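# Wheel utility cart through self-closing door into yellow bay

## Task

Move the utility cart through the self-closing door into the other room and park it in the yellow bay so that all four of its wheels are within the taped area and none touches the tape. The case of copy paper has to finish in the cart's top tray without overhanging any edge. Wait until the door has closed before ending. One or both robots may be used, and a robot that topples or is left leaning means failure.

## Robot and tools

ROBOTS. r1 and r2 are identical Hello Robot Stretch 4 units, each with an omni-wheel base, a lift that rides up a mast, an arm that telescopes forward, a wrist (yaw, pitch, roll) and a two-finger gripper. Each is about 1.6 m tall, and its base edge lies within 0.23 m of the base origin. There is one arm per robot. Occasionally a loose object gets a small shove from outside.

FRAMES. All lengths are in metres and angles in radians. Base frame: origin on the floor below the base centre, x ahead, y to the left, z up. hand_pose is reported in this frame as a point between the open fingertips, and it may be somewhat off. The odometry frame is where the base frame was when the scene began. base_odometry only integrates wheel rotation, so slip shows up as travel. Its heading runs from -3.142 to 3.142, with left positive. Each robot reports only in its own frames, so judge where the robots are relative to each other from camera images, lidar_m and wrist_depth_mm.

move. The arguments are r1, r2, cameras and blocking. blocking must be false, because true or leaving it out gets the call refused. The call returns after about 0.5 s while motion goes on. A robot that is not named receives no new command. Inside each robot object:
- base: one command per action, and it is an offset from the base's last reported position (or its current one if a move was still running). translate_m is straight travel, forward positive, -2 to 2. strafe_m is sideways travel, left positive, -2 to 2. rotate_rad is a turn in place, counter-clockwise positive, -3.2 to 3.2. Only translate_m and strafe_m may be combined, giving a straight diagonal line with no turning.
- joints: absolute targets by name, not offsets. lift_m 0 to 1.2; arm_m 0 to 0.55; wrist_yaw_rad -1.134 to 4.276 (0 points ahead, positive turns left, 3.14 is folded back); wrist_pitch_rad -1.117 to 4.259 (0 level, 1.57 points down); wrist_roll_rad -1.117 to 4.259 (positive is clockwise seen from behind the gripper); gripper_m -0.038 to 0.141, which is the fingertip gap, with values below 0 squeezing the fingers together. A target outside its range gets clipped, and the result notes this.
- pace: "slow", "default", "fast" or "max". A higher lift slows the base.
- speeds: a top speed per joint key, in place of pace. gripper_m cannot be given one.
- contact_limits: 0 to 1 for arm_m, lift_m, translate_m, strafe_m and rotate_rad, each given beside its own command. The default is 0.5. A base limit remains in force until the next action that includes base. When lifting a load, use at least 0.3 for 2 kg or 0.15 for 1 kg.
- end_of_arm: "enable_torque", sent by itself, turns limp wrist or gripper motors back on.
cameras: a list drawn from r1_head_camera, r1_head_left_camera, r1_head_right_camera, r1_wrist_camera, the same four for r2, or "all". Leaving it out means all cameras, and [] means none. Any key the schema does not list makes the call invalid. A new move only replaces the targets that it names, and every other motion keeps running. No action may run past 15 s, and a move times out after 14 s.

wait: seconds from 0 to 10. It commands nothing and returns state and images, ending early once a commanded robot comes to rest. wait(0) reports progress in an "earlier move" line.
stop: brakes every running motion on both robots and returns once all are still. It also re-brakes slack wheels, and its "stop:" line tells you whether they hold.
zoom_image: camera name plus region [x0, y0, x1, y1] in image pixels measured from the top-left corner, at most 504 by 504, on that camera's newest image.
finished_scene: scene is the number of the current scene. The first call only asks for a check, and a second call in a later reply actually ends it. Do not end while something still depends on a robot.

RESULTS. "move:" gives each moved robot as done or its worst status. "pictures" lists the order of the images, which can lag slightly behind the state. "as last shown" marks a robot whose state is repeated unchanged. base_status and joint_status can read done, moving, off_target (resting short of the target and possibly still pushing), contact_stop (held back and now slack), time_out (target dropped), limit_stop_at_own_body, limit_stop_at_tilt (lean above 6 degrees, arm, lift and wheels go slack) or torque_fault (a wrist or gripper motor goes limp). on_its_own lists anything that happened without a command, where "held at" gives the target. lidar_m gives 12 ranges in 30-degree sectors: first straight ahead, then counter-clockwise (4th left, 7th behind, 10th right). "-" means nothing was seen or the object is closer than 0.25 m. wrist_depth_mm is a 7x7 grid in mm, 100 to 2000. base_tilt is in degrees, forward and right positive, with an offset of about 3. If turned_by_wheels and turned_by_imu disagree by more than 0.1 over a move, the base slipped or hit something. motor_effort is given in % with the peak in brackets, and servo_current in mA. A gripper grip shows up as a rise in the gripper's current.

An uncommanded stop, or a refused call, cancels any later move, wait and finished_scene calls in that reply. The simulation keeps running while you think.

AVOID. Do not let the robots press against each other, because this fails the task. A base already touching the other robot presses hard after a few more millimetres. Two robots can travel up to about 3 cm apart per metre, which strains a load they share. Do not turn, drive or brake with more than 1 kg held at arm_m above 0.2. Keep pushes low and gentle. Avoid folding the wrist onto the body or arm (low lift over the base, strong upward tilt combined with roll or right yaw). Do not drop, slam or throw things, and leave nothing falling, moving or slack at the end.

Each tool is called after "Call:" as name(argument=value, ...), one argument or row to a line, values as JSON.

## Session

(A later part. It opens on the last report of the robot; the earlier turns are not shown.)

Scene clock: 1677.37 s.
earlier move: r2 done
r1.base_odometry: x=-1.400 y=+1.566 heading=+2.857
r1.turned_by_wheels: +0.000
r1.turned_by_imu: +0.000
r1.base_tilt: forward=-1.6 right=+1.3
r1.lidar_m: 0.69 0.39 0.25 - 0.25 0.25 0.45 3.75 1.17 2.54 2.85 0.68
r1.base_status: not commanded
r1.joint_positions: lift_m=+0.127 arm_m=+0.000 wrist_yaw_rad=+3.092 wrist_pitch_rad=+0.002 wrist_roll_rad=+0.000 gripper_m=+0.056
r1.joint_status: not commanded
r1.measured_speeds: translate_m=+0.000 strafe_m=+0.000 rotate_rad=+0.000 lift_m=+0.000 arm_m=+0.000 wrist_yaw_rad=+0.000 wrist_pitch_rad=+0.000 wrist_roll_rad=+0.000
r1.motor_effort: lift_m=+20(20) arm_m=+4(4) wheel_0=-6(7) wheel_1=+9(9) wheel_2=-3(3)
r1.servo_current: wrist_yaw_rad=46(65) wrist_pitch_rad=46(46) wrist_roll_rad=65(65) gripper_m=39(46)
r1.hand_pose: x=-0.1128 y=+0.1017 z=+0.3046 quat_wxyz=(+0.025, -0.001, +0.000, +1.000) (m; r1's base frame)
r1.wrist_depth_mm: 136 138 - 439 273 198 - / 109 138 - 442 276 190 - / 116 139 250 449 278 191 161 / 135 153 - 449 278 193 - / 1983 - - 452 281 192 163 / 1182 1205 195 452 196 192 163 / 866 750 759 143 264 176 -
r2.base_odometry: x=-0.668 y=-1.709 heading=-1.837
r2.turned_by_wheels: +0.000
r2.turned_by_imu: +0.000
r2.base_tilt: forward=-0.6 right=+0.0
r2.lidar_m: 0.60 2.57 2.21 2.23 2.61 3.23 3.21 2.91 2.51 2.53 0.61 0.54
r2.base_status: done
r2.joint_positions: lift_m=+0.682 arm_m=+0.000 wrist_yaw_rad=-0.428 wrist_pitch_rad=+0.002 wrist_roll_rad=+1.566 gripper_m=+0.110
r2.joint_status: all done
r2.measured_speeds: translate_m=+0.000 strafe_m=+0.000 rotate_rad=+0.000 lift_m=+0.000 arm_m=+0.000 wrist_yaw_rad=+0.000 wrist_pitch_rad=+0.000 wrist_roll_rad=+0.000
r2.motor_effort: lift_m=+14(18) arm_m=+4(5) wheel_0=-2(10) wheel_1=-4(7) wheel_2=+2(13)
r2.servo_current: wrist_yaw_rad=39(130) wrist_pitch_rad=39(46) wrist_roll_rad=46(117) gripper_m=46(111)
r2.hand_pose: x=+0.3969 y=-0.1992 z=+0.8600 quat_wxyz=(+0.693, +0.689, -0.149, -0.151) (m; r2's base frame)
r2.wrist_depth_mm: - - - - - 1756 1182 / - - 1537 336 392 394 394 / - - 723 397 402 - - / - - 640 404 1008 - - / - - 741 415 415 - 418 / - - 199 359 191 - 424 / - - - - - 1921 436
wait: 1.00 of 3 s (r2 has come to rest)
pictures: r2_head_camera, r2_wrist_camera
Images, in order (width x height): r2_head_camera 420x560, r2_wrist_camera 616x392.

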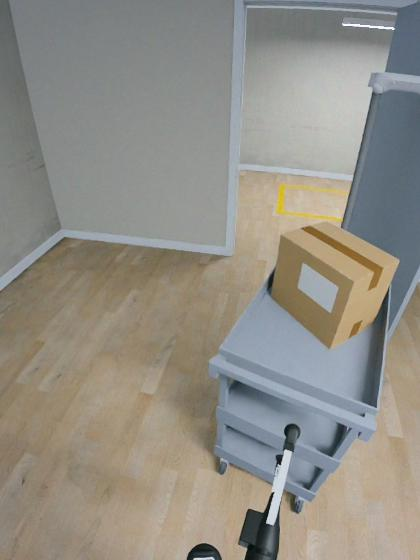

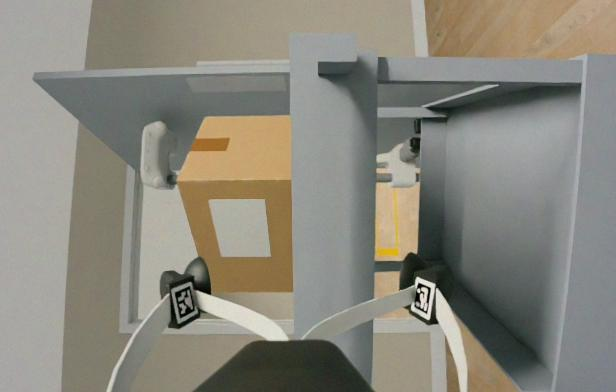

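Call:
move(
  blocking=false,
  r2={"base": {"translate_m": 0.164, "strafe_m": -0.014}, "pace": "slow"},
  cameras=[],
)

Call:
wait(
  seconds=3,
  cameras=["r2_wrist_camera"],
)

Call:
move(
  blocking=false,
  r2={"joints": {"gripper_m": -0.02}},
  cameras=[],
)

Call:
wait(
  seconds=3,
  cameras=["r2_head_camera", "r1_head_right_camera"],
)

Scene clock: 1698.30 s.
move: r2 moving
r1.base_odometry: x=-1.400 y=+1.566 heading=+2.857
r1.turned_by_wheels: +0.000
r1.turned_by_imu: +0.000
r1.base_tilt: forward=-1.6 right=+1.3
r1.lidar_m: 0.68 0.39 0.25 - 0.25 0.25 0.46 3.81 1.16 2.55 2.86 0.68
r1.base_status: not commanded
r1.joint_positions: lift_m=+0.127 arm_m=+0.000 wrist_yaw_rad=+3.092 wrist_pitch_rad=+0.002 wrist_roll_rad=+0.000 gripper_m=+0.056
r1.joint_status: not commanded
r1.measured_speeds: translate_m=+0.000 strafe_m=+0.000 rotate_rad=+0.000 lift_m=+0.000 arm_m=+0.000 wrist_yaw_rad=+0.000 wrist_pitch_rad=+0.000 wrist_roll_rad=+0.000
r1.motor_effort: lift_m=+20(20) arm_m=+4(4) wheel_0=-7(7) wheel_1=+9(9) wheel_2=-3(3)
r1.servo_current: wrist_yaw_rad=52(72) wrist_pitch_rad=46(46) wrist_roll_rad=52(59) gripper_m=39(46)
r1.hand_pose: x=-0.1128 y=+0.1017 z=+0.3046 quat_wxyz=(+0.025, -0.001, +0.000, +1.000) (m; r1's base frame)
r1.wrist_depth_mm: 136 138 - 439 273 197 - / 109 138 - 442 277 191 - / 116 139 251 449 278 191 161 / 135 152 - 445 279 193 - / 1921 - - 452 281 192 163 / 1205 1205 195 455 196 193 163 / 854 759 759 143 265 176 -
r2.base_odometry: x=-0.673 y=-1.720 heading=-1.837
r2.turned_by_wheels: +0.000
r2.turned_by_imu: +0.001
r2.base_tilt: forward=-0.7 right=+0.0
r2.lidar_m: 0.58 2.57 2.22 2.23 2.57 3.22 3.24 2.93 2.54 2.53 0.55 0.55
r2.base_status: translate_m moving; strafe_m moving
r2.joint_positions: lift_m=+0.682 arm_m=+0.000 wrist_yaw_rad=-0.428 wrist_pitch_rad=+0.002 wrist_roll_rad=+1.566 gripper_m=+0.110
r2.joint_status: not commanded
r2.measured_speeds: translate_m=+0.047 strafe_m=-0.004 rotate_rad=+0.000 lift_m=+0.000 arm_m=+0.000 wrist_yaw_rad=+0.000 wrist_pitch_rad=+0.000 wrist_roll_rad=+0.000
r2.motor_effort: lift_m=+14(14) arm_m=+5(5) wheel_0=+1(8) wheel_1=+6(6) wheel_2=-9(10)
r2.servo_current: wrist_yaw_rad=46(59) wrist_pitch_rad=33(46) wrist_roll_rad=52(59) gripper_m=52(59)
r2.hand_pose: x=+0.3969 y=-0.1992 z=+0.8600 quat_wxyz=(+0.693, +0.689, -0.149, -0.151) (m; r2's base frame)
r2.wrist_depth_mm: - - - - - 1756 1182 / - - 1499 349 384 382 382 / - - 707 387 960 - - / - - 640 399 1008 - - / - - 723 407 407 - - / - - 200 351 191 - - / - - - - - 1708 -
pictures: none
No camera images: "cameras" was empty.

Scene clock: 1700.73 s.
earlier move: r2 done
r1.base_odometry: x=-1.400 y=+1.566 heading=+2.857
r1.turned_by_wheels: +0.000
r1.turned_by_imu: +0.000
r1.base_tilt: forward=-1.6 right=+1.3
r1.lidar_m: 0.67 0.35 0.25 - 0.25 0.25 0.47 3.81 1.13 2.58 2.84 0.68
r1.base_status: not commanded
r1.joint_positions: lift_m=+0.127 arm_m=+0.000 wrist_yaw_rad=+3.092 wrist_pitch_rad=+0.002 wrist_roll_rad=+0.000 gripper_m=+0.056
r1.joint_status: not commanded
r1.measured_speeds: translate_m=+0.000 strafe_m=+0.000 rotate_rad=+0.000 lift_m=+0.000 arm_m=+0.000 wrist_yaw_rad=+0.000 wrist_pitch_rad=+0.000 wrist_roll_rad=+0.000
r1.motor_effort: lift_m=+20(20) arm_m=+4(4) wheel_0=-7(7) wheel_1=+9(9) wheel_2=-3(3)
r1.servo_current: wrist_yaw_rad=65(72) wrist_pitch_rad=39(52) wrist_roll_rad=59(65) gripper_m=46(46)
r1.hand_pose: x=-0.1128 y=+0.1017 z=+0.3046 quat_wxyz=(+0.025, -0.001, +0.000, +1.000) (m; r1's base frame)
r1.wrist_depth_mm: 136 138 - 436 274 197 - / 109 138 - 445 276 191 - / 116 139 250 449 278 191 161 / 135 153 - 449 279 192 - / 1983 - - 452 281 193 162 / 1205 1205 194 455 196 193 162 / 854 750 750 144 264 177 -
r2.base_odometry: x=-0.725 y=-1.863 heading=-1.836
r2.turned_by_wheels: +0.000
r2.turned_by_imu: +0.001
r2.base_tilt: forward=-0.7 right=+0.1
r2.lidar_m: 0.45 2.53 2.21 2.19 2.57 3.37 3.40 2.98 2.55 2.58 0.42 0.41
r2.base_status: done
r2.joint_positions: lift_m=+0.682 arm_m=+0.000 wrist_yaw_rad=-0.428 wrist_pitch_rad=+0.002 wrist_roll_rad=+1.566 gripper_m=+0.110
r2.joint_status: not commanded
r2.measured_speeds: translate_m=+0.000 strafe_m=+0.000 rotate_rad=+0.000 lift_m=+0.000 arm_m=+0.000 wrist_yaw_rad=+0.000 wrist_pitch_rad=+0.000 wrist_roll_rad=+0.000
r2.motor_effort: lift_m=+14(14) arm_m=+5(5) wheel_0=+4(13) wheel_1=+5(8) wheel_2=-5(11)
r2.servo_current: wrist_yaw_rad=52(59) wrist_pitch_rad=39(46) wrist_roll_rad=39(65) gripper_m=52(65)
r2.hand_pose: x=+0.3969 y=-0.1992 z=+0.8600 quat_wxyz=(+0.693, +0.689, -0.149, -0.151) (m; r2's base frame)
r2.wrist_depth_mm: - - - 188 244 1708 - / - - 591 191 247 820 - / - 1464 484 195 252 831 - / - - 530 200 257 854 - / - - 591 204 264 - - / - - 200 208 194 - - / - - - - - 1756 477
wait: 2.43 of 3 s (r2 has come to rest)
pictures: r2_wrist_camera
Images, in order (width x height): r2_wrist_camera 616x392.

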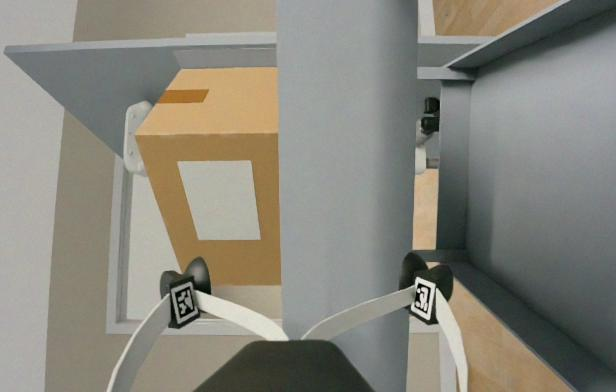

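Scene clock: 1701.23 s.
move: r2 moving
r1.base_odometry: x=-1.400 y=+1.566 heading=+2.857
r1.turned_by_wheels: +0.000
r1.turned_by_imu: +0.000
r1.base_tilt: forward=-1.6 right=+1.3
r1.lidar_m: 0.67 0.37 0.25 - 0.25 0.25 0.47 3.79 1.15 2.57 2.85 0.68
r1.base_status: not commanded
r1.joint_positions: lift_m=+0.127 arm_m=+0.000 wrist_yaw_rad=+3.092 wrist_pitch_rad=+0.002 wrist_roll_rad=+0.000 gripper_m=+0.056
r1.joint_status: not commanded
r1.measured_speeds: translate_m=+0.000 strafe_m=+0.000 rotate_rad=+0.000 lift_m=+0.000 arm_m=+0.000 wrist_yaw_rad=+0.000 wrist_pitch_rad=+0.000 wrist_roll_rad=+0.000
r1.motor_effort: lift_m=+20(20) arm_m=+4(4) wheel_0=-7(7) wheel_1=+9(9) wheel_2=-2(3)
r1.servo_current: wrist_yaw_rad=39(65) wrist_pitch_rad=46(46) wrist_roll_rad=39(59) gripper_m=39(46)
r1.hand_pose: x=-0.1128 y=+0.1017 z=+0.3046 quat_wxyz=(+0.025, -0.001, +0.000, +1.000) (m; r1's base frame)
r1.wrist_depth_mm: 136 138 - 442 274 197 - / 109 138 - 439 276 191 - / 116 139 250 449 277 192 162 / 135 153 - 455 279 192 - / 1921 - - 455 281 193 163 / 1205 1205 194 455 196 193 162 / 854 750 759 143 265 176 -
r2.base_odometry: x=-0.725 y=-1.863 heading=-1.836
r2.turned_by_wheels: +0.000
r2.turned_by_imu: +0.000
r2.base_tilt: forward=-0.7 right=+0.1
r2.lidar_m: 0.44 2.53 2.18 2.21 2.54 3.38 3.40 2.97 2.53 2.54 0.42 0.42
r2.base_status: not commanded
r2.joint_positions: lift_m=+0.682 arm_m=+0.000 wrist_yaw_rad=-0.428 wrist_pitch_rad=+0.002 wrist_roll_rad=+1.566 gripper_m=+0.094
r2.joint_status: gripper_m moving
r2.measured_speeds: translate_m=+0.000 strafe_m=+0.000 rotate_rad=+0.000 lift_m=+0.000 arm_m=+0.000 wrist_yaw_rad=+0.000 wrist_pitch_rad=+0.000 wrist_roll_rad=+0.000
r2.motor_effort: lift_m=+14(14) arm_m=+4(5) wheel_0=+4(4) wheel_1=+5(5) wheel_2=-5(5)
r2.servo_current: wrist_yaw_rad=46(59) wrist_pitch_rad=39(46) wrist_roll_rad=52(52) gripper_m=85(117)
r2.hand_pose: x=+0.3969 y=-0.1992 z=+0.8600 quat_wxyz=(+0.693, +0.689, -0.149, -0.151) (m; r2's base frame)
r2.wrist_depth_mm: - - - 188 244 1708 - / - - 591 191 249 820 - / - 1464 484 196 253 842 - / - - 535 200 258 866 - / - - 591 204 264 - - / - - 195 207 194 - - / - - - - - 1863 477
pictures: none
No camera images: "cameras" was empty.

Scene clock: 1702.77 s.
earlier move: r2 done
r1.base_odometry: x=-1.400 y=+1.566 heading=+2.857
r1.turned_by_wheels: +0.000
r1.turned_by_imu: +0.000
r1.base_tilt: forward=-1.6 right=+1.2
r1.lidar_m: 0.69 0.37 0.25 - 0.25 0.25 0.46 3.81 1.16 2.55 2.84 0.68
r1.base_status: not commanded
r1.joint_positions: lift_m=+0.127 arm_m=+0.000 wrist_yaw_rad=+3.092 wrist_pitch_rad=+0.002 wrist_roll_rad=+0.000 gripper_m=+0.056
r1.joint_status: not commanded
r1.measured_speeds: translate_m=+0.000 strafe_m=+0.000 rotate_rad=+0.000 lift_m=+0.000 arm_m=+0.000 wrist_yaw_rad=+0.000 wrist_pitch_rad=+0.000 wrist_roll_rad=+0.000
r1.motor_effort: lift_m=+20(20) arm_m=+4(4) wheel_0=-7(7) wheel_1=+9(9) wheel_2=-3(3)
r1.servo_current: wrist_yaw_rad=39(72) wrist_pitch_rad=46(46) wrist_roll_rad=39(59) gripper_m=46(46)
r1.hand_pose: x=-0.1128 y=+0.1017 z=+0.3046 quat_wxyz=(+0.025, -0.001, +0.000, +1.000) (m; r1's base frame)
r1.wrist_depth_mm: 136 138 - 442 276 197 - / 109 138 - 442 276 191 - / 116 139 250 445 277 191 161 / 135 153 - 445 279 192 - / - - - 452 279 193 163 / 1205 1229 195 459 197 193 162 / 842 759 768 143 264 176 -
r2.base_odometry: x=-0.725 y=-1.863 heading=-1.836
r2.turned_by_wheels: +0.000
r2.turned_by_imu: +0.000
r2.base_tilt: forward=-0.7 right=+0.1
r2.lidar_m: 0.43 2.54 2.20 2.19 2.57 3.37 3.39 2.97 2.56 2.54 0.41 0.41
r2.base_status: not commanded
r2.joint_positions: lift_m=+0.682 arm_m=+0.000 wrist_yaw_rad=-0.428 wrist_pitch_rad=+0.002 wrist_roll_rad=+1.566 gripper_m=-0.018
r2.joint_status: all done
r2.measured_speeds: translate_m=+0.000 strafe_m=+0.000 rotate_rad=+0.000 lift_m=+0.000 arm_m=+0.000 wrist_yaw_rad=+0.000 wrist_pitch_rad=+0.000 wrist_roll_rad=+0.000
r2.motor_effort: lift_m=+14(14) arm_m=+4(5) wheel_0=+2(5) wheel_1=+5(6) wheel_2=-5(5)
r2.servo_current: wrist_yaw_rad=59(59) wrist_pitch_rad=33(52) wrist_roll_rad=59(59) gripper_m=124(221)
r2.hand_pose: x=+0.3969 y=-0.1992 z=+0.8600 quat_wxyz=(+0.692, +0.690, -0.149, -0.151) (m; r2's base frame)
r2.wrist_depth_mm: - - - 182 238 1576 - / - - 580 185 243 - - / - 500 477 190 248 831 - / - - 530 193 253 854 - / - - 603 198 258 - - / - - 188 201 181 1921 - / - - - - 268 1708 473
wait: 1.53 of 3 s (r2 has come to rest)
pictures: r1_head_right_camera, r2_head_camera
Images, in order (width x height): r1_head_right_camera 420x672, r2_head_camera 420x560.

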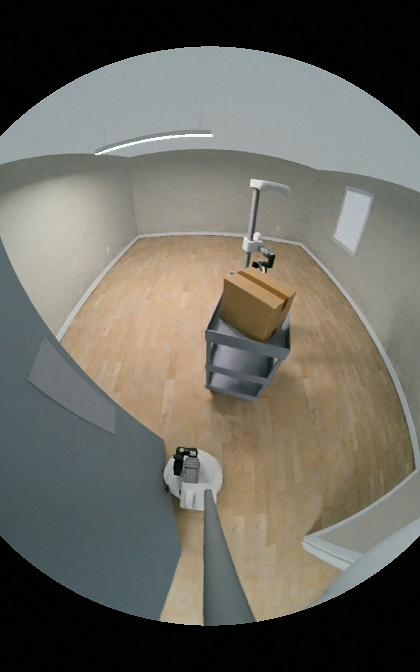

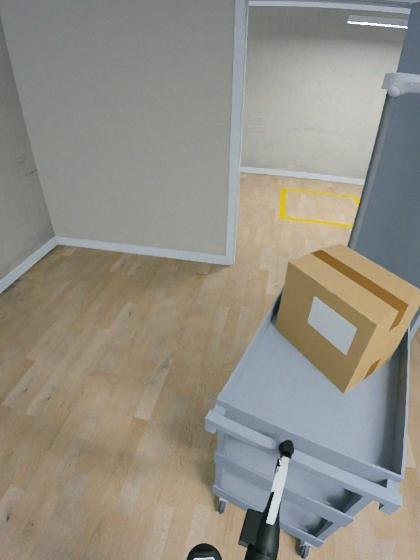

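Call:
move(
  blocking=false,
  r2={"base": {"translate_m": -0.7585, "strafe_m": 0.485}, "pace": "default"},
  cameras=[],
)

Call:
wait(
  seconds=8,
  cameras=["r2_head_camera", "r2_wrist_camera", "r1_head_right_camera"],
)

Scene clock: 1734.20 s.
move: r2 moving
r1.base_odometry: x=-1.400 y=+1.566 heading=+2.857
r1.turned_by_wheels: +0.000
r1.turned_by_imu: +0.000
r1.base_tilt: forward=-1.5 right=+1.2
r1.lidar_m: 0.71 0.40 0.25 - 0.25 0.25 0.45 3.82 1.16 2.56 2.84 0.72
r1.base_status: not commanded
r1.joint_positions: lift_m=+0.127 arm_m=+0.000 wrist_yaw_rad=+3.092 wrist_pitch_rad=+0.002 wrist_roll_rad=+0.000 gripper_m=+0.056
r1.joint_status: not commanded
r1.measured_speeds: translate_m=+0.000 strafe_m=+0.000 rotate_rad=+0.000 lift_m=+0.000 arm_m=+0.000 wrist_yaw_rad=+0.000 wrist_pitch_rad=+0.000 wrist_roll_rad=+0.000
r1.motor_effort: lift_m=+20(20) arm_m=+4(4) wheel_0=-6(7) wheel_1=+9(9) wheel_2=-3(3)
r1.servo_current: wrist_yaw_rad=65(72) wrist_pitch_rad=46(46) wrist_roll_rad=46(59) gripper_m=46(52)
r1.hand_pose: x=-0.1128 y=+0.1017 z=+0.3046 quat_wxyz=(+0.025, -0.001, +0.000, +1.000) (m; r1's base frame)
r1.wrist_depth_mm: 136 138 - 439 274 197 - / 109 138 - 442 277 190 - / 116 139 251 445 276 191 161 / 135 153 - 449 279 192 - / 1983 - - 452 278 193 162 / 1182 1205 194 452 197 193 163 / 854 750 750 143 264 176 -
r2.base_odometry: x=-0.699 y=-1.840 heading=-1.836
r2.turned_by_wheels: +0.000
r2.turned_by_imu: +0.001
r2.base_tilt: forward=-0.6 right=+0.1
r2.lidar_m: 0.43 2.55 2.17 2.18 2.56 3.34 3.37 2.99 2.58 2.57 0.42 0.38
r2.base_status: translate_m moving; strafe_m moving
r2.joint_positions: lift_m=+0.682 arm_m=+0.000 wrist_yaw_rad=-0.430 wrist_pitch_rad=+0.002 wrist_roll_rad=+1.566 gripper_m=-0.018
r2.joint_status: not commanded
r2.measured_speeds: translate_m=-0.115 strafe_m=+0.075 rotate_rad=+0.004 lift_m=+0.000 arm_m=+0.000 wrist_yaw_rad=-0.007 wrist_pitch_rad=+0.000 wrist_roll_rad=+0.000
r2.motor_effort: lift_m=+14(14) arm_m=+4(5) wheel_0=-14(17) wheel_1=+6(7) wheel_2=+10(13)
r2.servo_current: wrist_yaw_rad=46(59) wrist_pitch_rad=33(46) wrist_roll_rad=59(59) gripper_m=124(130)
r2.hand_pose: x=+0.3965 y=-0.1997 z=+0.8600 quat_wxyz=(+0.692, +0.689, -0.150, -0.152) (m; r2's base frame)
r2.wrist_depth_mm: - - - 188 244 1708 - / - - 621 190 249 820 - / - 525 488 194 252 842 - / - - 525 197 256 854 - / - - 585 200 260 866 - / - - 189 202 181 - - / - - - - - 1708 480
pictures: none
No camera images: "cameras" was empty.

Scene clock: 1738.07 s.
earlier move: r2 done
r1.base_odometry: x=-1.400 y=+1.566 heading=+2.857
r1.turned_by_wheels: +0.000
r1.turned_by_imu: +0.000
r1.base_tilt: forward=-1.6 right=+1.2
r1.lidar_m: 1.59 0.39 0.25 - 0.25 0.25 0.44 3.77 1.15 2.58 2.83 1.57
r1.base_status: not commanded
r1.joint_positions: lift_m=+0.127 arm_m=+0.000 wrist_yaw_rad=+3.092 wrist_pitch_rad=+0.002 wrist_roll_rad=+0.000 gripper_m=+0.056
r1.joint_status: not commanded
r1.measured_speeds: translate_m=+0.000 strafe_m=+0.000 rotate_rad=+0.000 lift_m=+0.000 arm_m=+0.000 wrist_yaw_rad=+0.000 wrist_pitch_rad=+0.000 wrist_roll_rad=+0.000
r1.motor_effort: lift_m=+20(20) arm_m=+4(4) wheel_0=-7(7) wheel_1=+9(9) wheel_2=-3(3)
r1.servo_current: wrist_yaw_rad=46(72) wrist_pitch_rad=46(52) wrist_roll_rad=39(59) gripper_m=46(52)
r1.hand_pose: x=-0.1128 y=+0.1017 z=+0.3046 quat_wxyz=(+0.025, -0.001, +0.000, +1.000) (m; r1's base frame)
r1.wrist_depth_mm: 136 138 - 439 273 197 - / 109 138 - 445 277 190 - / 116 139 250 445 278 191 161 / 135 153 - 452 278 192 - / - - - 452 281 193 162 / 1182 1205 195 459 196 193 163 / 854 750 759 143 264 176 -
r2.base_odometry: x=-0.058 y=-1.258 heading=-1.836
r2.turned_by_wheels: +0.001
r2.turned_by_imu: +0.002
r2.base_tilt: forward=-0.7 right=+0.0
r2.lidar_m: 0.43 2.23 1.92 1.90 2.25 2.53 2.54 2.93 2.83 2.82 0.41 0.39
r2.base_status: done
r2.joint_positions: lift_m=+0.682 arm_m=+0.000 wrist_yaw_rad=-0.428 wrist_pitch_rad=+0.002 wrist_roll_rad=+1.566 gripper_m=-0.018
r2.joint_status: not commanded
r2.measured_speeds: translate_m=+0.000 strafe_m=+0.000 rotate_rad=+0.000 lift_m=+0.000 arm_m=+0.000 wrist_yaw_rad=+0.000 wrist_pitch_rad=+0.000 wrist_roll_rad=+0.000
r2.motor_effort: lift_m=+15(15) arm_m=-2(5) wheel_0=+1(19) wheel_1=+6(7) wheel_2=+5(15)
r2.servo_current: wrist_yaw_rad=52(65) wrist_pitch_rad=39(46) wrist_roll_rad=39(65) gripper_m=111(130)
r2.hand_pose: x=+0.3970 y=-0.1993 z=+0.8599 quat_wxyz=(+0.692, +0.690, -0.149, -0.151) (m; r2's base frame)
r2.wrist_depth_mm: - - - 189 247 1708 - / - - 627 193 250 831 - / - - 488 196 254 842 - / - - 525 199 259 842 - / - - 585 203 264 866 - / - - 189 204 180 - - / - - - - 272 1756 484
wait: 3.87 of 8 s (r2 has come to rest)
pictures: r1_head_right_camera, r2_head_camera, r2_wrist_camera
Images, in order (width x height): r1_head_right_camera 420x672, r2_head_camera 420x560, r2_wrist_camera 616x392.

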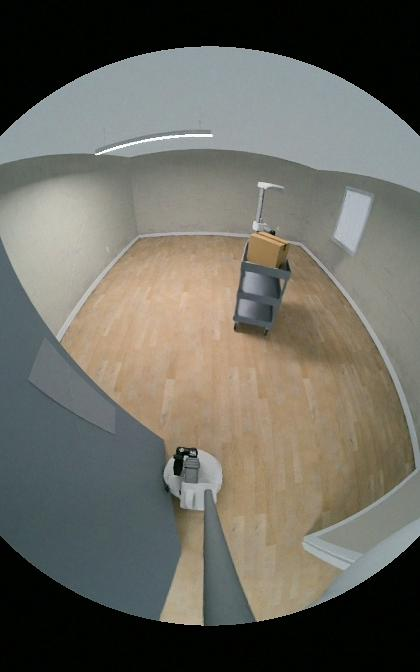

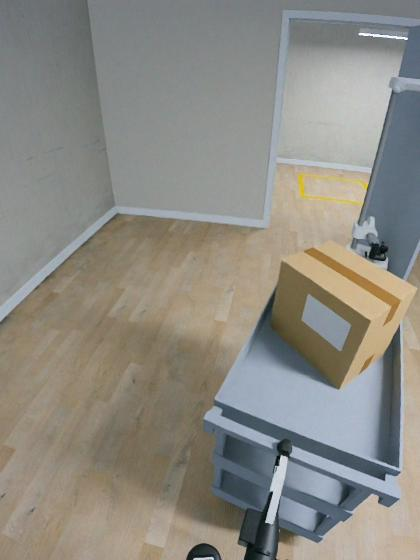

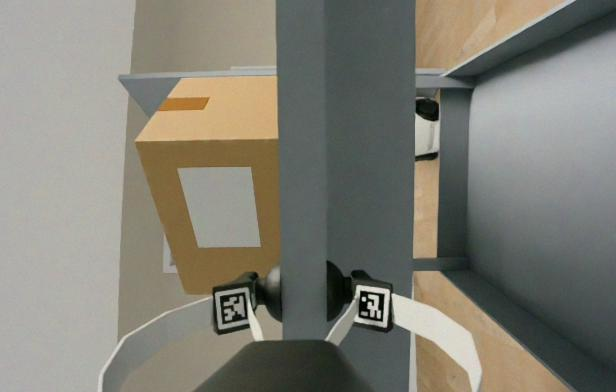

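Call:
zoom_image(
  camera="r2_head_camera",
  region=[240, 0, 420, 300],
)

Call:
zoom_image(
  camera="r1_head_right_camera",
  region=[120, 380, 420, 640],
)

Scaled by 1.680 from the camera's 420x560 image, which has a finer 1200x1600 frame.

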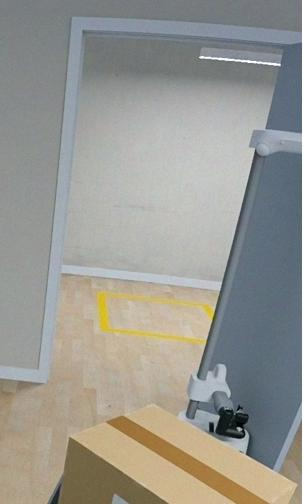

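Scaled by 1.680 from the camera's 420x672 image, which has a finer 600x960 frame.

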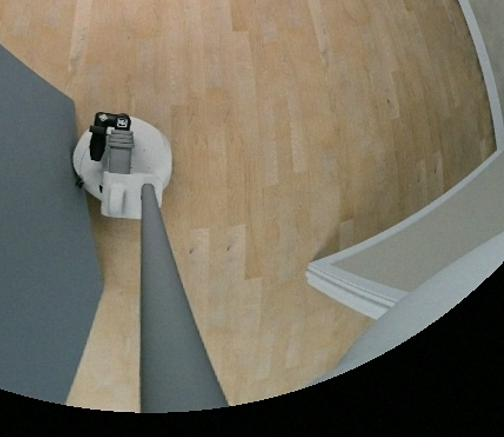

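Call:
zoom_image(
  camera="r2_head_camera",
  region=[330, 190, 420, 290],
)

Call:
zoom_image(
  camera="r2_wrist_camera",
  region=[380, 60, 500, 200],
)

Scaled by 5.040 from the camera's 420x560 image, which has a finer 1200x1600 frame.

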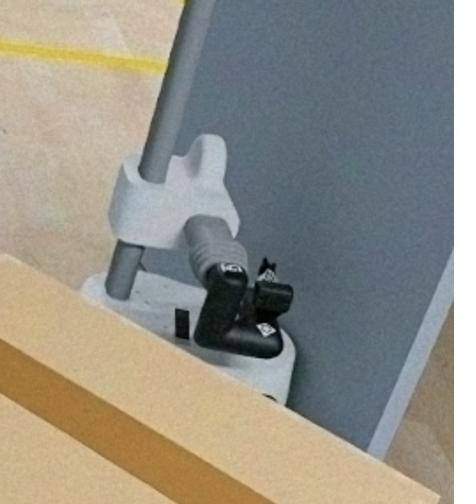

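Scaled by 3.600.

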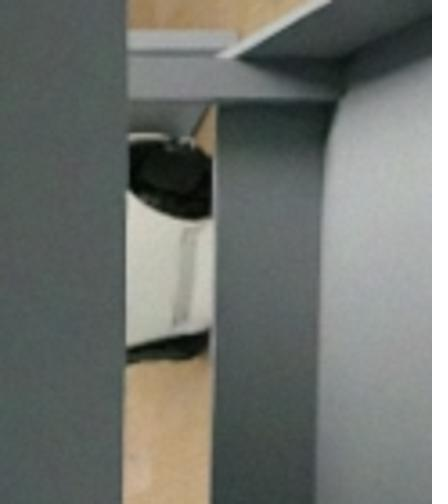

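Call:
move(
  blocking=false,
  cameras=["r1_head_camera","r1_head_left_camera","r1_head_right_camera","r2_head_camera"],
)

Scene clock: 1932.53 s.
r1.base_odometry: x=-1.400 y=+1.566 heading=+2.857
r1.turned_by_wheels: +0.000
r1.turned_by_imu: +0.000
r1.base_tilt: forward=-1.6 right=+1.3
r1.lidar_m: 1.57 0.35 0.25 - 0.25 0.25 0.43 3.80 1.13 2.56 2.85 1.58
r1.base_status: not commanded
r1.joint_positions: lift_m=+0.127 arm_m=+0.000 wrist_yaw_rad=+3.092 wrist_pitch_rad=+0.002 wrist_roll_rad=+0.000 gripper_m=+0.056
r1.joint_status: not commanded
r1.measured_speeds: translate_m=+0.000 strafe_m=+0.000 rotate_rad=+0.000 lift_m=+0.000 arm_m=+0.000 wrist_yaw_rad=+0.000 wrist_pitch_rad=+0.000 wrist_roll_rad=+0.000
r1.motor_effort: lift_m=+20(20) arm_m=+4(4) wheel_0=-7(7) wheel_1=+9(9) wheel_2=-2(3)
r1.servo_current: wrist_yaw_rad=52(72) wrist_pitch_rad=46(52) wrist_roll_rad=39(59) gripper_m=46(52)
r1.hand_pose: x=-0.1128 y=+0.1017 z=+0.3046 quat_wxyz=(+0.025, -0.001, +0.000, +1.000) (m; r1's base frame)
r1.wrist_depth_mm: 136 138 - 439 273 198 - / 109 138 - 442 276 190 - / 116 139 252 445 278 191 161 / 135 153 - 449 278 193 - / 1983 - - 452 281 193 163 / 1182 1229 194 452 197 193 162 / 842 750 759 143 265 177 -
r2.base_odometry: x=-0.058 y=-1.258 heading=-1.836
r2.turned_by_wheels: +0.000
r2.turned_by_imu: +0.000
r2.base_tilt: forward=-0.7 right=+0.1
r2.lidar_m: 0.44 2.24 1.93 1.92 2.26 2.53 2.54 2.96 2.82 2.82 0.44 0.40
r2.base_status: done
r2.joint_positions: lift_m=+0.682 arm_m=+0.000 wrist_yaw_rad=-0.428 wrist_pitch_rad=+0.002 wrist_roll_rad=+1.566 gripper_m=-0.018
r2.joint_status: not commanded
r2.measured_speeds: translate_m=+0.000 strafe_m=+0.000 rotate_rad=+0.000 lift_m=+0.000 arm_m=+0.000 wrist_yaw_rad=+0.000 wrist_pitch_rad=+0.000 wrist_roll_rad=+0.000
r2.motor_effort: lift_m=+15(15) arm_m=-3(5) wheel_0=+1(19) wheel_1=+6(7) wheel_2=+5(15)
r2.servo_current: wrist_yaw_rad=52(65) wrist_pitch_rad=46(46) wrist_roll_rad=39(65) gripper_m=111(130)
r2.hand_pose: x=+0.3970 y=-0.1993 z=+0.8599 quat_wxyz=(+0.692, +0.690, -0.149, -0.151) (m; r2's base frame)
r2.wrist_depth_mm: - - - 190 247 1708 - / - - 627 193 250 831 - / - - 488 196 254 842 - / - - 521 198 258 866 - / - - 591 203 263 866 - / - - 189 204 180 - - / - - - - 272 1756 484
pictures: r1_head_camera, r1_head_left_camera, r1_head_right_camera, r2_head_camera
Images, in order (width x height): r1_head_camera 420x560, r1_head_left_camera 420x672, r1_head_right_camera 420x672, r2_head_camera 420x560.

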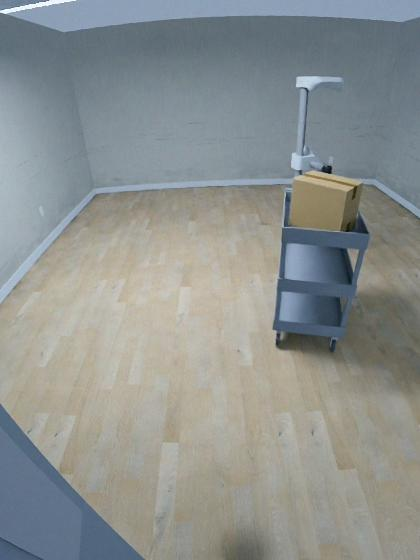

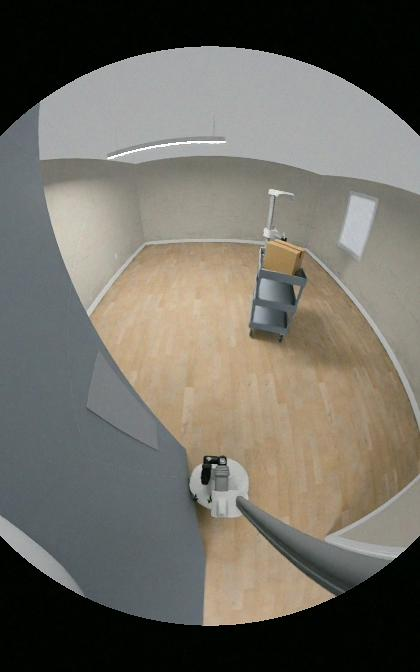

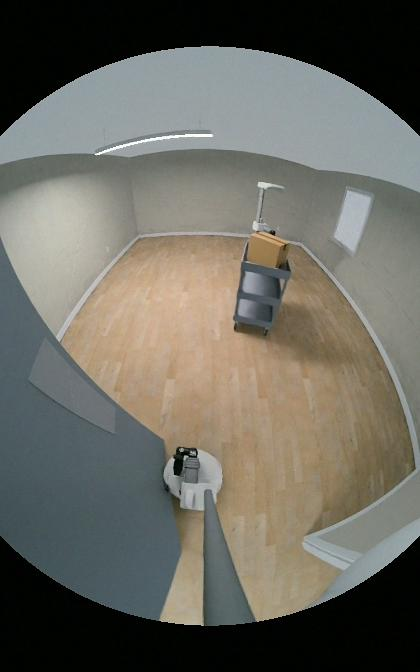

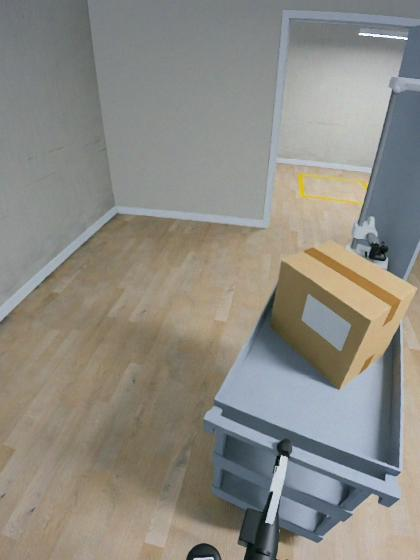

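Call:
zoom_image(
  camera="r2_head_camera",
  region=[320, 180, 420, 300],
)

Call:
zoom_image(
  camera="r1_head_camera",
  region=[250, 160, 420, 370],
)

Call:
zoom_image(
  camera="r1_head_right_camera",
  region=[100, 380, 420, 672],
)

Scaled by 4.200 from the camera's 420x560 image, which has a finer 1200x1600 frame.

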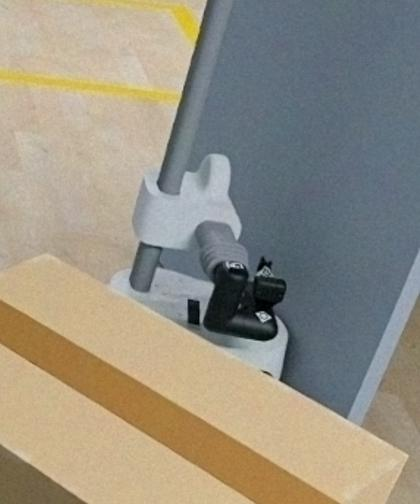

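Scaled by 2.400 from the camera's 420x560 image, which has a finer 600x800 frame.

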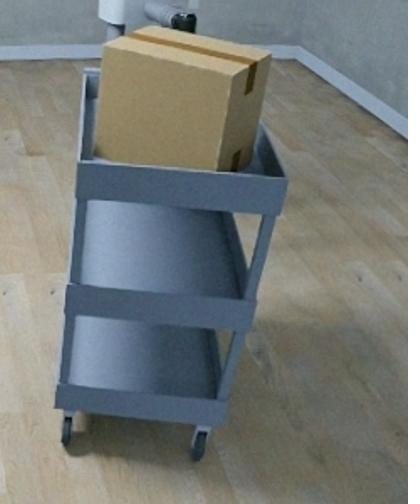

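Scaled by 1.575 from the camera's 420x672 image, which has a finer 600x960 frame.

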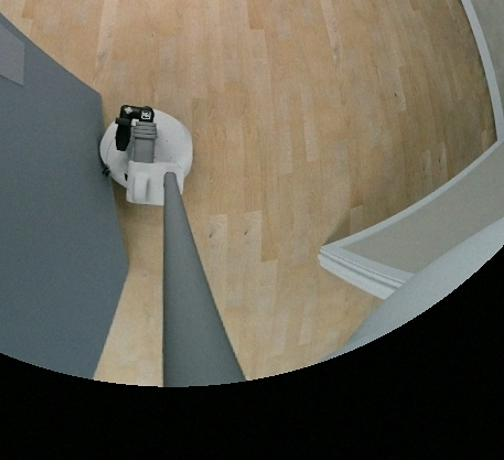

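Call:
move(
  blocking=false,
  r2={"base": {"translate_m": -0.045, "strafe_m": -0.105}, "pace": "default"},
  cameras=[],
)

Call:
wait(
  seconds=4,
  cameras=["r1_head_camera", "r2_head_camera"],
)

Scene clock: 2070.10 s.
move: r2 moving
r1.base_odometry: x=-1.400 y=+1.566 heading=+2.857
r1.turned_by_wheels: +0.000
r1.turned_by_imu: +0.000
r1.base_tilt: forward=-1.6 right=+1.3
r1.lidar_m: 1.57 0.40 0.25 - 0.25 0.25 0.46 3.79 1.14 2.59 2.85 1.58
r1.base_status: not commanded
r1.joint_positions: lift_m=+0.127 arm_m=+0.000 wrist_yaw_rad=+3.092 wrist_pitch_rad=+0.002 wrist_roll_rad=+0.000 gripper_m=+0.056
r1.joint_status: not commanded
r1.measured_speeds: translate_m=+0.000 strafe_m=+0.000 rotate_rad=+0.000 lift_m=+0.000 arm_m=+0.000 wrist_yaw_rad=+0.000 wrist_pitch_rad=+0.000 wrist_roll_rad=+0.000
r1.motor_effort: lift_m=+20(20) arm_m=+4(4) wheel_0=-6(7) wheel_1=+9(9) wheel_2=-3(3)
r1.servo_current: wrist_yaw_rad=46(59) wrist_pitch_rad=46(52) wrist_roll_rad=46(59) gripper_m=39(52)
r1.hand_pose: x=-0.1128 y=+0.1017 z=+0.3046 quat_wxyz=(+0.025, -0.001, +0.000, +1.000) (m; r1's base frame)
r1.wrist_depth_mm: 136 138 - 439 274 197 - / 109 138 - 436 276 191 - / 116 139 251 445 278 191 161 / 135 153 - 449 278 192 - / 1921 - - 449 279 192 163 / 1205 1229 194 455 196 192 163 / 842 759 759 143 264 176 -
r2.base_odometry: x=-0.083 y=-1.238 heading=-1.835
r2.turned_by_wheels: +0.001
r2.turned_by_imu: +0.001
r2.base_tilt: forward=-0.6 right=+0.1
r2.lidar_m: 0.43 2.27 1.97 1.94 2.27 2.51 2.50 2.93 2.79 2.80 0.43 0.41
r2.base_status: translate_m moving; strafe_m moving
r2.joint_positions: lift_m=+0.682 arm_m=+0.000 wrist_yaw_rad=-0.427 wrist_pitch_rad=+0.002 wrist_roll_rad=+1.566 gripper_m=-0.018
r2.joint_status: not commanded
r2.measured_speeds: translate_m=-0.048 strafe_m=-0.113 rotate_rad=+0.002 lift_m=+0.000 arm_m=+0.000 wrist_yaw_rad=+0.000 wrist_pitch_rad=+0.000 wrist_roll_rad=+0.000
r2.motor_effort: lift_m=+15(15) arm_m=-3(4) wheel_0=+7(13) wheel_1=-9(11) wheel_2=+9(12)
r2.servo_current: wrist_yaw_rad=59(59) wrist_pitch_rad=52(52) wrist_roll_rad=52(52) gripper_m=104(117)
r2.hand_pose: x=+0.3973 y=-0.1989 z=+0.8599 quat_wxyz=(+0.693, +0.690, -0.149, -0.151) (m; r2's base frame)
r2.wrist_depth_mm: - - - 194 253 1661 - / - - - 196 254 831 - / - - 492 198 255 842 - / - - 517 200 260 866 - / - - 574 203 263 866 - / - - 188 204 179 - - / - - - - 268 1661 484
pictures: none
No camera images: "cameras" was empty.

Scene clock: 2071.30 s.
earlier move: r2 done
r1.base_odometry: x=-1.400 y=+1.566 heading=+2.857
r1.turned_by_wheels: +0.000
r1.turned_by_imu: +0.000
r1.base_tilt: forward=-1.6 right=+1.3
r1.lidar_m: 1.52 0.35 0.25 - 0.25 0.25 0.46 3.81 1.13 2.58 2.83 1.57
r1.base_status: not commanded
r1.joint_positions: lift_m=+0.127 arm_m=+0.000 wrist_yaw_rad=+3.092 wrist_pitch_rad=+0.002 wrist_roll_rad=+0.000 gripper_m=+0.056
r1.joint_status: not commanded
r1.measured_speeds: translate_m=+0.000 strafe_m=+0.000 rotate_rad=+0.000 lift_m=+0.000 arm_m=+0.000 wrist_yaw_rad=+0.000 wrist_pitch_rad=+0.000 wrist_roll_rad=+0.000
r1.motor_effort: lift_m=+20(20) arm_m=+4(4) wheel_0=-7(7) wheel_1=+9(9) wheel_2=-3(3)
r1.servo_current: wrist_yaw_rad=52(78) wrist_pitch_rad=46(52) wrist_roll_rad=59(65) gripper_m=46(52)
r1.hand_pose: x=-0.1128 y=+0.1017 z=+0.3046 quat_wxyz=(+0.025, -0.001, +0.000, +1.000) (m; r1's base frame)
r1.wrist_depth_mm: 136 138 - 439 274 198 - / 109 138 - 439 276 191 - / 116 138 251 445 277 191 161 / 135 153 - 449 278 192 - / 1983 - - 452 279 193 163 / 1229 1205 194 455 197 192 163 / 842 750 759 143 263 176 -
r2.base_odometry: x=-0.148 y=-1.187 heading=-1.835
r2.turned_by_wheels: +0.000
r2.turned_by_imu: +0.000
r2.base_tilt: forward=-0.7 right=+0.1
r2.lidar_m: 0.39 2.34 2.02 2.03 2.38 2.51 2.50 2.97 2.69 2.70 0.47 0.41
r2.base_status: done
r2.joint_positions: lift_m=+0.682 arm_m=+0.000 wrist_yaw_rad=-0.431 wrist_pitch_rad=+0.002 wrist_roll_rad=+1.566 gripper_m=-0.019
r2.joint_status: not commanded
r2.measured_speeds: translate_m=+0.000 strafe_m=+0.000 rotate_rad=+0.000 lift_m=+0.000 arm_m=+0.000 wrist_yaw_rad=+0.000 wrist_pitch_rad=+0.000 wrist_roll_rad=+0.000
r2.motor_effort: lift_m=+15(15) arm_m=-3(4) wheel_0=+5(15) wheel_1=-2(11) wheel_2=+4(12)
r2.servo_current: wrist_yaw_rad=46(59) wrist_pitch_rad=33(52) wrist_roll_rad=46(59) gripper_m=111(124)
r2.hand_pose: x=+0.3965 y=-0.1998 z=+0.8599 quat_wxyz=(+0.692, +0.689, -0.150, -0.152) (m; r2's base frame)
r2.wrist_depth_mm: - - - 217 278 1708 1229 / - - - 213 274 1708 - / - - 640 211 272 831 - / - - 504 209 267 866 - / - - 535 206 265 854 - / - - 188 202 179 854 - / - - - - 258 1756 -
wait: 1.20 of 4 s (r2 has come to rest)
pictures: r1_head_camera, r2_head_camera
Images, in order (width x height): r1_head_camera 420x560, r2_head_camera 420x560.

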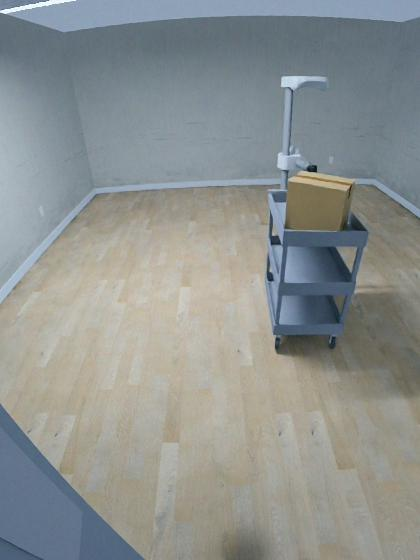

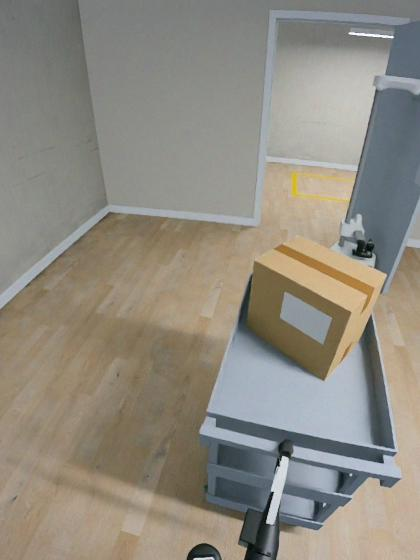

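Call:
move(
  blocking=false,
  r2={"base": {"translate_m": -0.018, "strafe_m": -0.058}, "pace": "default"},
  cameras=[],
)

Call:
wait(
  seconds=4,
  cameras=["r1_head_camera", "r2_head_camera"],
)

Scene clock: 2077.40 s.
move: r2 moving
r1.base_odometry: x=-1.400 y=+1.566 heading=+2.857
r1.turned_by_wheels: +0.000
r1.turned_by_imu: +0.000
r1.base_tilt: forward=-1.6 right=+1.3
r1.lidar_m: 1.54 0.37 0.25 - 0.25 0.25 0.45 3.81 1.14 2.60 2.83 1.55
r1.base_status: not commanded
r1.joint_positions: lift_m=+0.127 arm_m=+0.000 wrist_yaw_rad=+3.092 wrist_pitch_rad=+0.002 wrist_roll_rad=+0.000 gripper_m=+0.056
r1.joint_status: not commanded
r1.measured_speeds: translate_m=+0.000 strafe_m=+0.000 rotate_rad=+0.000 lift_m=+0.000 arm_m=+0.000 wrist_yaw_rad=+0.000 wrist_pitch_rad=+0.000 wrist_roll_rad=+0.000
r1.motor_effort: lift_m=+20(20) arm_m=+4(4) wheel_0=-6(7) wheel_1=+9(9) wheel_2=-3(3)
r1.servo_current: wrist_yaw_rad=46(72) wrist_pitch_rad=39(52) wrist_roll_rad=46(65) gripper_m=39(52)
r1.hand_pose: x=-0.1128 y=+0.1017 z=+0.3046 quat_wxyz=(+0.025, -0.001, +0.000, +1.000) (m; r1's base frame)
r1.wrist_depth_mm: 136 138 - 439 274 197 - / 109 138 - 445 276 191 - / 116 138 251 445 277 190 161 / 135 152 - 449 278 191 - / 1983 - - 455 279 193 163 / 1182 1205 195 455 197 193 162 / 854 741 750 144 264 176 -
r2.base_odometry: x=-0.175 y=-1.170 heading=-1.834
r2.turned_by_wheels: +0.001
r2.turned_by_imu: +0.001
r2.base_tilt: forward=-0.7 right=+0.0
r2.lidar_m: 0.40 2.42 2.08 2.07 2.43 2.52 2.52 2.92 2.67 2.68 0.46 0.41
r2.base_status: translate_m moving; strafe_m moving
r2.joint_positions: lift_m=+0.682 arm_m=+0.000 wrist_yaw_rad=-0.430 wrist_pitch_rad=+0.002 wrist_roll_rad=+1.566 gripper_m=-0.019
r2.joint_status: not commanded
r2.measured_speeds: translate_m=-0.036 strafe_m=-0.116 rotate_rad=+0.000 lift_m=+0.000 arm_m=+0.000 wrist_yaw_rad=+0.000 wrist_pitch_rad=+0.000 wrist_roll_rad=+0.000
r2.motor_effort: lift_m=+15(15) arm_m=-3(4) wheel_0=+14(14) wheel_1=-8(11) wheel_2=+7(8)
r2.servo_current: wrist_yaw_rad=52(59) wrist_pitch_rad=39(46) wrist_roll_rad=52(52) gripper_m=111(117)
r2.hand_pose: x=+0.3966 y=-0.1997 z=+0.8599 quat_wxyz=(+0.692, +0.689, -0.150, -0.152) (m; r2's base frame)
r2.wrist_depth_mm: - - - 222 285 1708 1255 / - - - 218 279 1863 530 / - - 691 214 276 842 - / - - 504 211 268 866 - / - - 535 206 264 854 - / - - 188 201 181 842 - / - - 621 - - - -
pictures: none
No camera images: "cameras" was empty.

Scene clock: 2078.17 s.
earlier move: r2 done
r1.base_odometry: x=-1.400 y=+1.566 heading=+2.857
r1.turned_by_wheels: +0.000
r1.turned_by_imu: +0.000
r1.base_tilt: forward=-1.6 right=+1.3
r1.lidar_m: 1.52 0.39 0.25 - 0.25 0.25 0.46 3.81 1.14 2.58 2.85 1.56
r1.base_status: not commanded
r1.joint_positions: lift_m=+0.127 arm_m=+0.000 wrist_yaw_rad=+3.092 wrist_pitch_rad=+0.002 wrist_roll_rad=+0.000 gripper_m=+0.056
r1.joint_status: not commanded
r1.measured_speeds: translate_m=+0.000 strafe_m=+0.000 rotate_rad=+0.000 lift_m=+0.000 arm_m=+0.000 wrist_yaw_rad=+0.000 wrist_pitch_rad=+0.000 wrist_roll_rad=+0.000
r1.motor_effort: lift_m=+20(20) arm_m=+4(4) wheel_0=-6(7) wheel_1=+9(9) wheel_2=-3(3)
r1.servo_current: wrist_yaw_rad=59(72) wrist_pitch_rad=39(52) wrist_roll_rad=59(65) gripper_m=39(52)
r1.hand_pose: x=-0.1128 y=+0.1017 z=+0.3046 quat_wxyz=(+0.025, -0.001, +0.000, +1.000) (m; r1's base frame)
r1.wrist_depth_mm: 136 138 - 436 273 198 - / 109 138 - 445 276 191 - / 116 138 251 449 278 190 161 / 135 153 - 449 278 191 - / 1921 - - 455 279 193 163 / 1182 1205 195 455 196 193 163 / 854 759 750 143 265 176 -
r2.base_odometry: x=-0.199 y=-1.155 heading=-1.835
r2.turned_by_wheels: +0.000
r2.turned_by_imu: +0.000
r2.base_tilt: forward=-0.7 right=+0.1
r2.lidar_m: 0.39 2.44 2.10 2.07 2.46 2.49 2.51 2.95 2.66 2.65 0.47 0.40
r2.base_status: done
r2.joint_positions: lift_m=+0.682 arm_m=+0.000 wrist_yaw_rad=-0.430 wrist_pitch_rad=+0.002 wrist_roll_rad=+1.566 gripper_m=-0.019
r2.joint_status: not commanded
r2.measured_speeds: translate_m=+0.000 strafe_m=+0.000 rotate_rad=+0.000 lift_m=+0.000 arm_m=+0.000 wrist_yaw_rad=+0.000 wrist_pitch_rad=+0.000 wrist_roll_rad=+0.000
r2.motor_effort: lift_m=+15(15) arm_m=-3(4) wheel_0=+5(14) wheel_1=-2(11) wheel_2=+3(8)
r2.servo_current: wrist_yaw_rad=52(59) wrist_pitch_rad=39(52) wrist_roll_rad=46(59) gripper_m=111(117)
r2.hand_pose: x=+0.3966 y=-0.1997 z=+0.8599 quat_wxyz=(+0.692, +0.689, -0.150, -0.152) (m; r2's base frame)
r2.wrist_depth_mm: - - - 235 301 1576 410 / - - - 228 291 1756 500 / - - - 220 282 809 - / - - 508 215 273 866 - / - - 525 207 265 842 - / - - 187 201 180 788 - / - - 591 - - - -
wait: 0.77 of 4 s (r2 has come to rest)
pictures: r1_head_camera, r2_head_camera
Images, in order (width x height): r1_head_camera 420x560, r2_head_camera 420x560.

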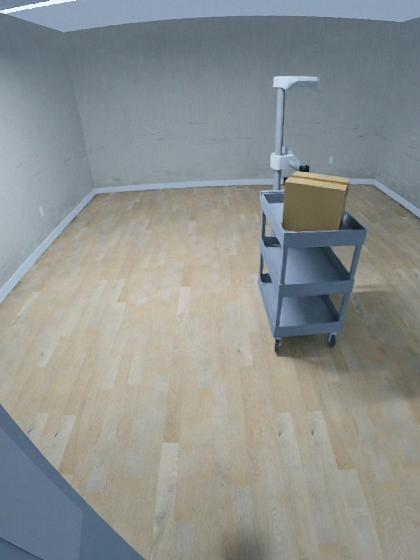

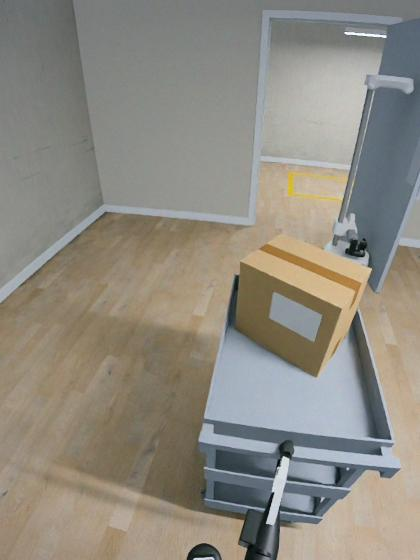

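Call:
move(
  blocking=false,
  r2={"joints": {"gripper_m": 0.12}},
  cameras=[],
)

Call:
wait(
  seconds=3,
  cameras=["r2_wrist_camera"],
)

Scene clock: 2115.30 s.
move: r2 moving
r1.base_odometry: x=-1.400 y=+1.566 heading=+2.857
r1.turned_by_wheels: +0.000
r1.turned_by_imu: +0.000
r1.base_tilt: forward=-1.6 right=+1.3
r1.lidar_m: 1.50 0.37 0.25 - 0.25 0.25 0.47 3.78 1.17 2.54 2.83 1.54
r1.base_status: not commanded
r1.joint_positions: lift_m=+0.127 arm_m=+0.000 wrist_yaw_rad=+3.092 wrist_pitch_rad=+0.002 wrist_roll_rad=+0.000 gripper_m=+0.056
r1.joint_status: not commanded
r1.measured_speeds: translate_m=+0.000 strafe_m=+0.000 rotate_rad=+0.000 lift_m=+0.000 arm_m=+0.000 wrist_yaw_rad=+0.000 wrist_pitch_rad=+0.000 wrist_roll_rad=+0.000
r1.motor_effort: lift_m=+20(20) arm_m=+4(4) wheel_0=-6(7) wheel_1=+9(9) wheel_2=-2(3)
r1.servo_current: wrist_yaw_rad=52(65) wrist_pitch_rad=33(46) wrist_roll_rad=52(65) gripper_m=33(46)
r1.hand_pose: x=-0.1128 y=+0.1017 z=+0.3046 quat_wxyz=(+0.025, -0.001, +0.000, +1.000) (m; r1's base frame)
r1.wrist_depth_mm: 136 138 - 439 274 198 - / 109 138 - 442 276 191 - / 116 139 251 445 276 191 162 / 135 153 - 452 279 192 - / 1983 - - 455 282 192 163 / 1205 1182 195 452 198 193 162 / 854 759 750 143 264 176 -
r2.base_odometry: x=-0.199 y=-1.155 heading=-1.835
r2.turned_by_wheels: +0.000
r2.turned_by_imu: +0.000
r2.base_tilt: forward=-0.7 right=+0.0
r2.lidar_m: 0.39 2.42 2.11 2.10 2.47 2.51 2.51 2.94 2.65 2.64 0.48 0.42
r2.base_status: not commanded
r2.joint_positions: lift_m=+0.682 arm_m=+0.000 wrist_yaw_rad=-0.430 wrist_pitch_rad=+0.002 wrist_roll_rad=+1.566 gripper_m=+0.005
r2.joint_status: gripper_m moving
r2.measured_speeds: translate_m=+0.000 strafe_m=+0.000 rotate_rad=+0.000 lift_m=+0.000 arm_m=+0.000 wrist_yaw_rad=+0.000 wrist_pitch_rad=+0.000 wrist_roll_rad=+0.000
r2.motor_effort: lift_m=+15(15) arm_m=-3(4) wheel_0=+4(4) wheel_1=-1(2) wheel_2=+3(4)
r2.servo_current: wrist_yaw_rad=52(52) wrist_pitch_rad=39(46) wrist_roll_rad=39(59) gripper_m=104(111)
r2.hand_pose: x=+0.3966 y=-0.1997 z=+0.8599 quat_wxyz=(+0.692, +0.689, -0.150, -0.152) (m; r2's base frame)
r2.wrist_depth_mm: - - - 240 309 1366 413 / - - - 232 296 1661 504 / - - - 224 287 809 - / - - 512 273 277 878 - / - - 525 212 268 842 - / - - 190 206 182 - - / - - 585 - - - -
pictures: none
No camera images: "cameras" was empty.

Scene clock: 2116.93 s.
earlier move: r2 done
r1.base_odometry: x=-1.400 y=+1.566 heading=+2.857
r1.turned_by_wheels: +0.000
r1.turned_by_imu: +0.000
r1.base_tilt: forward=-1.6 right=+1.2
r1.lidar_m: 1.52 0.35 0.25 - 0.25 0.25 0.44 3.81 1.14 2.54 2.82 1.56
r1.base_status: not commanded
r1.joint_positions: lift_m=+0.127 arm_m=+0.000 wrist_yaw_rad=+3.092 wrist_pitch_rad=+0.002 wrist_roll_rad=+0.000 gripper_m=+0.056
r1.joint_status: not commanded
r1.measured_speeds: translate_m=+0.000 strafe_m=+0.000 rotate_rad=+0.000 lift_m=+0.000 arm_m=+0.000 wrist_yaw_rad=+0.000 wrist_pitch_rad=+0.000 wrist_roll_rad=+0.000
r1.motor_effort: lift_m=+20(20) arm_m=+4(4) wheel_0=-6(7) wheel_1=+9(9) wheel_2=-2(3)
r1.servo_current: wrist_yaw_rad=39(72) wrist_pitch_rad=39(52) wrist_roll_rad=46(65) gripper_m=46(46)
r1.hand_pose: x=-0.1128 y=+0.1017 z=+0.3046 quat_wxyz=(+0.025, -0.001, +0.000, +1.000) (m; r1's base frame)
r1.wrist_depth_mm: 136 138 - 439 273 198 - / 109 138 - 445 277 191 - / 116 139 250 445 277 191 161 / 135 153 - 449 278 192 - / 1983 - - 452 281 193 163 / 1229 1205 195 449 196 193 162 / 842 759 750 144 264 176 -
r2.base_odometry: x=-0.199 y=-1.155 heading=-1.835
r2.turned_by_wheels: +0.000
r2.turned_by_imu: +0.000
r2.base_tilt: forward=-0.6 right=+0.1
r2.lidar_m: 0.38 2.40 2.09 2.08 2.48 2.50 2.52 2.91 2.65 2.65 0.48 0.40
r2.base_status: not commanded
r2.joint_positions: lift_m=+0.682 arm_m=+0.000 wrist_yaw_rad=-0.430 wrist_pitch_rad=+0.002 wrist_roll_rad=+1.566 gripper_m=+0.120
r2.joint_status: all done
r2.measured_speeds: translate_m=+0.000 strafe_m=+0.000 rotate_rad=+0.000 lift_m=+0.000 arm_m=+0.000 wrist_yaw_rad=+0.000 wrist_pitch_rad=+0.000 wrist_roll_rad=+0.000
r2.motor_effort: lift_m=+15(15) arm_m=-3(4) wheel_0=+4(5) wheel_1=-1(2) wheel_2=+3(4)
r2.servo_current: wrist_yaw_rad=46(59) wrist_pitch_rad=46(46) wrist_roll_rad=59(65) gripper_m=52(130)
r2.hand_pose: x=+0.3966 y=-0.1997 z=+0.8599 quat_wxyz=(+0.692, +0.689, -0.150, -0.152) (m; r2's base frame)
r2.wrist_depth_mm: - - - 239 306 1576 415 / - - - 232 293 1708 504 / - - - 224 286 809 - / - - 512 273 277 878 - / - - 521 211 267 854 - / - - 217 204 213 - - / - - 591 - - - -
wait: 1.63 of 3 s (r2 has come to rest)
pictures: r2_wrist_camera
Images, in order (width x height): r2_wrist_camera 616x392.

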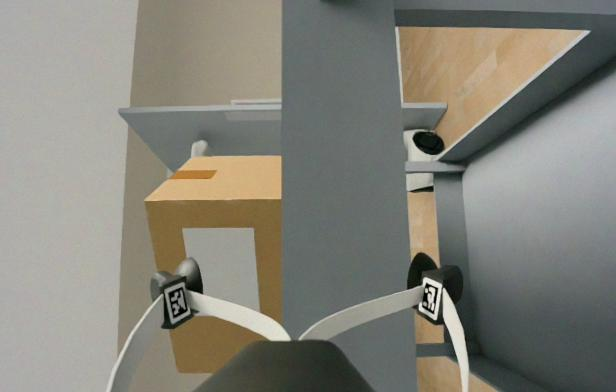

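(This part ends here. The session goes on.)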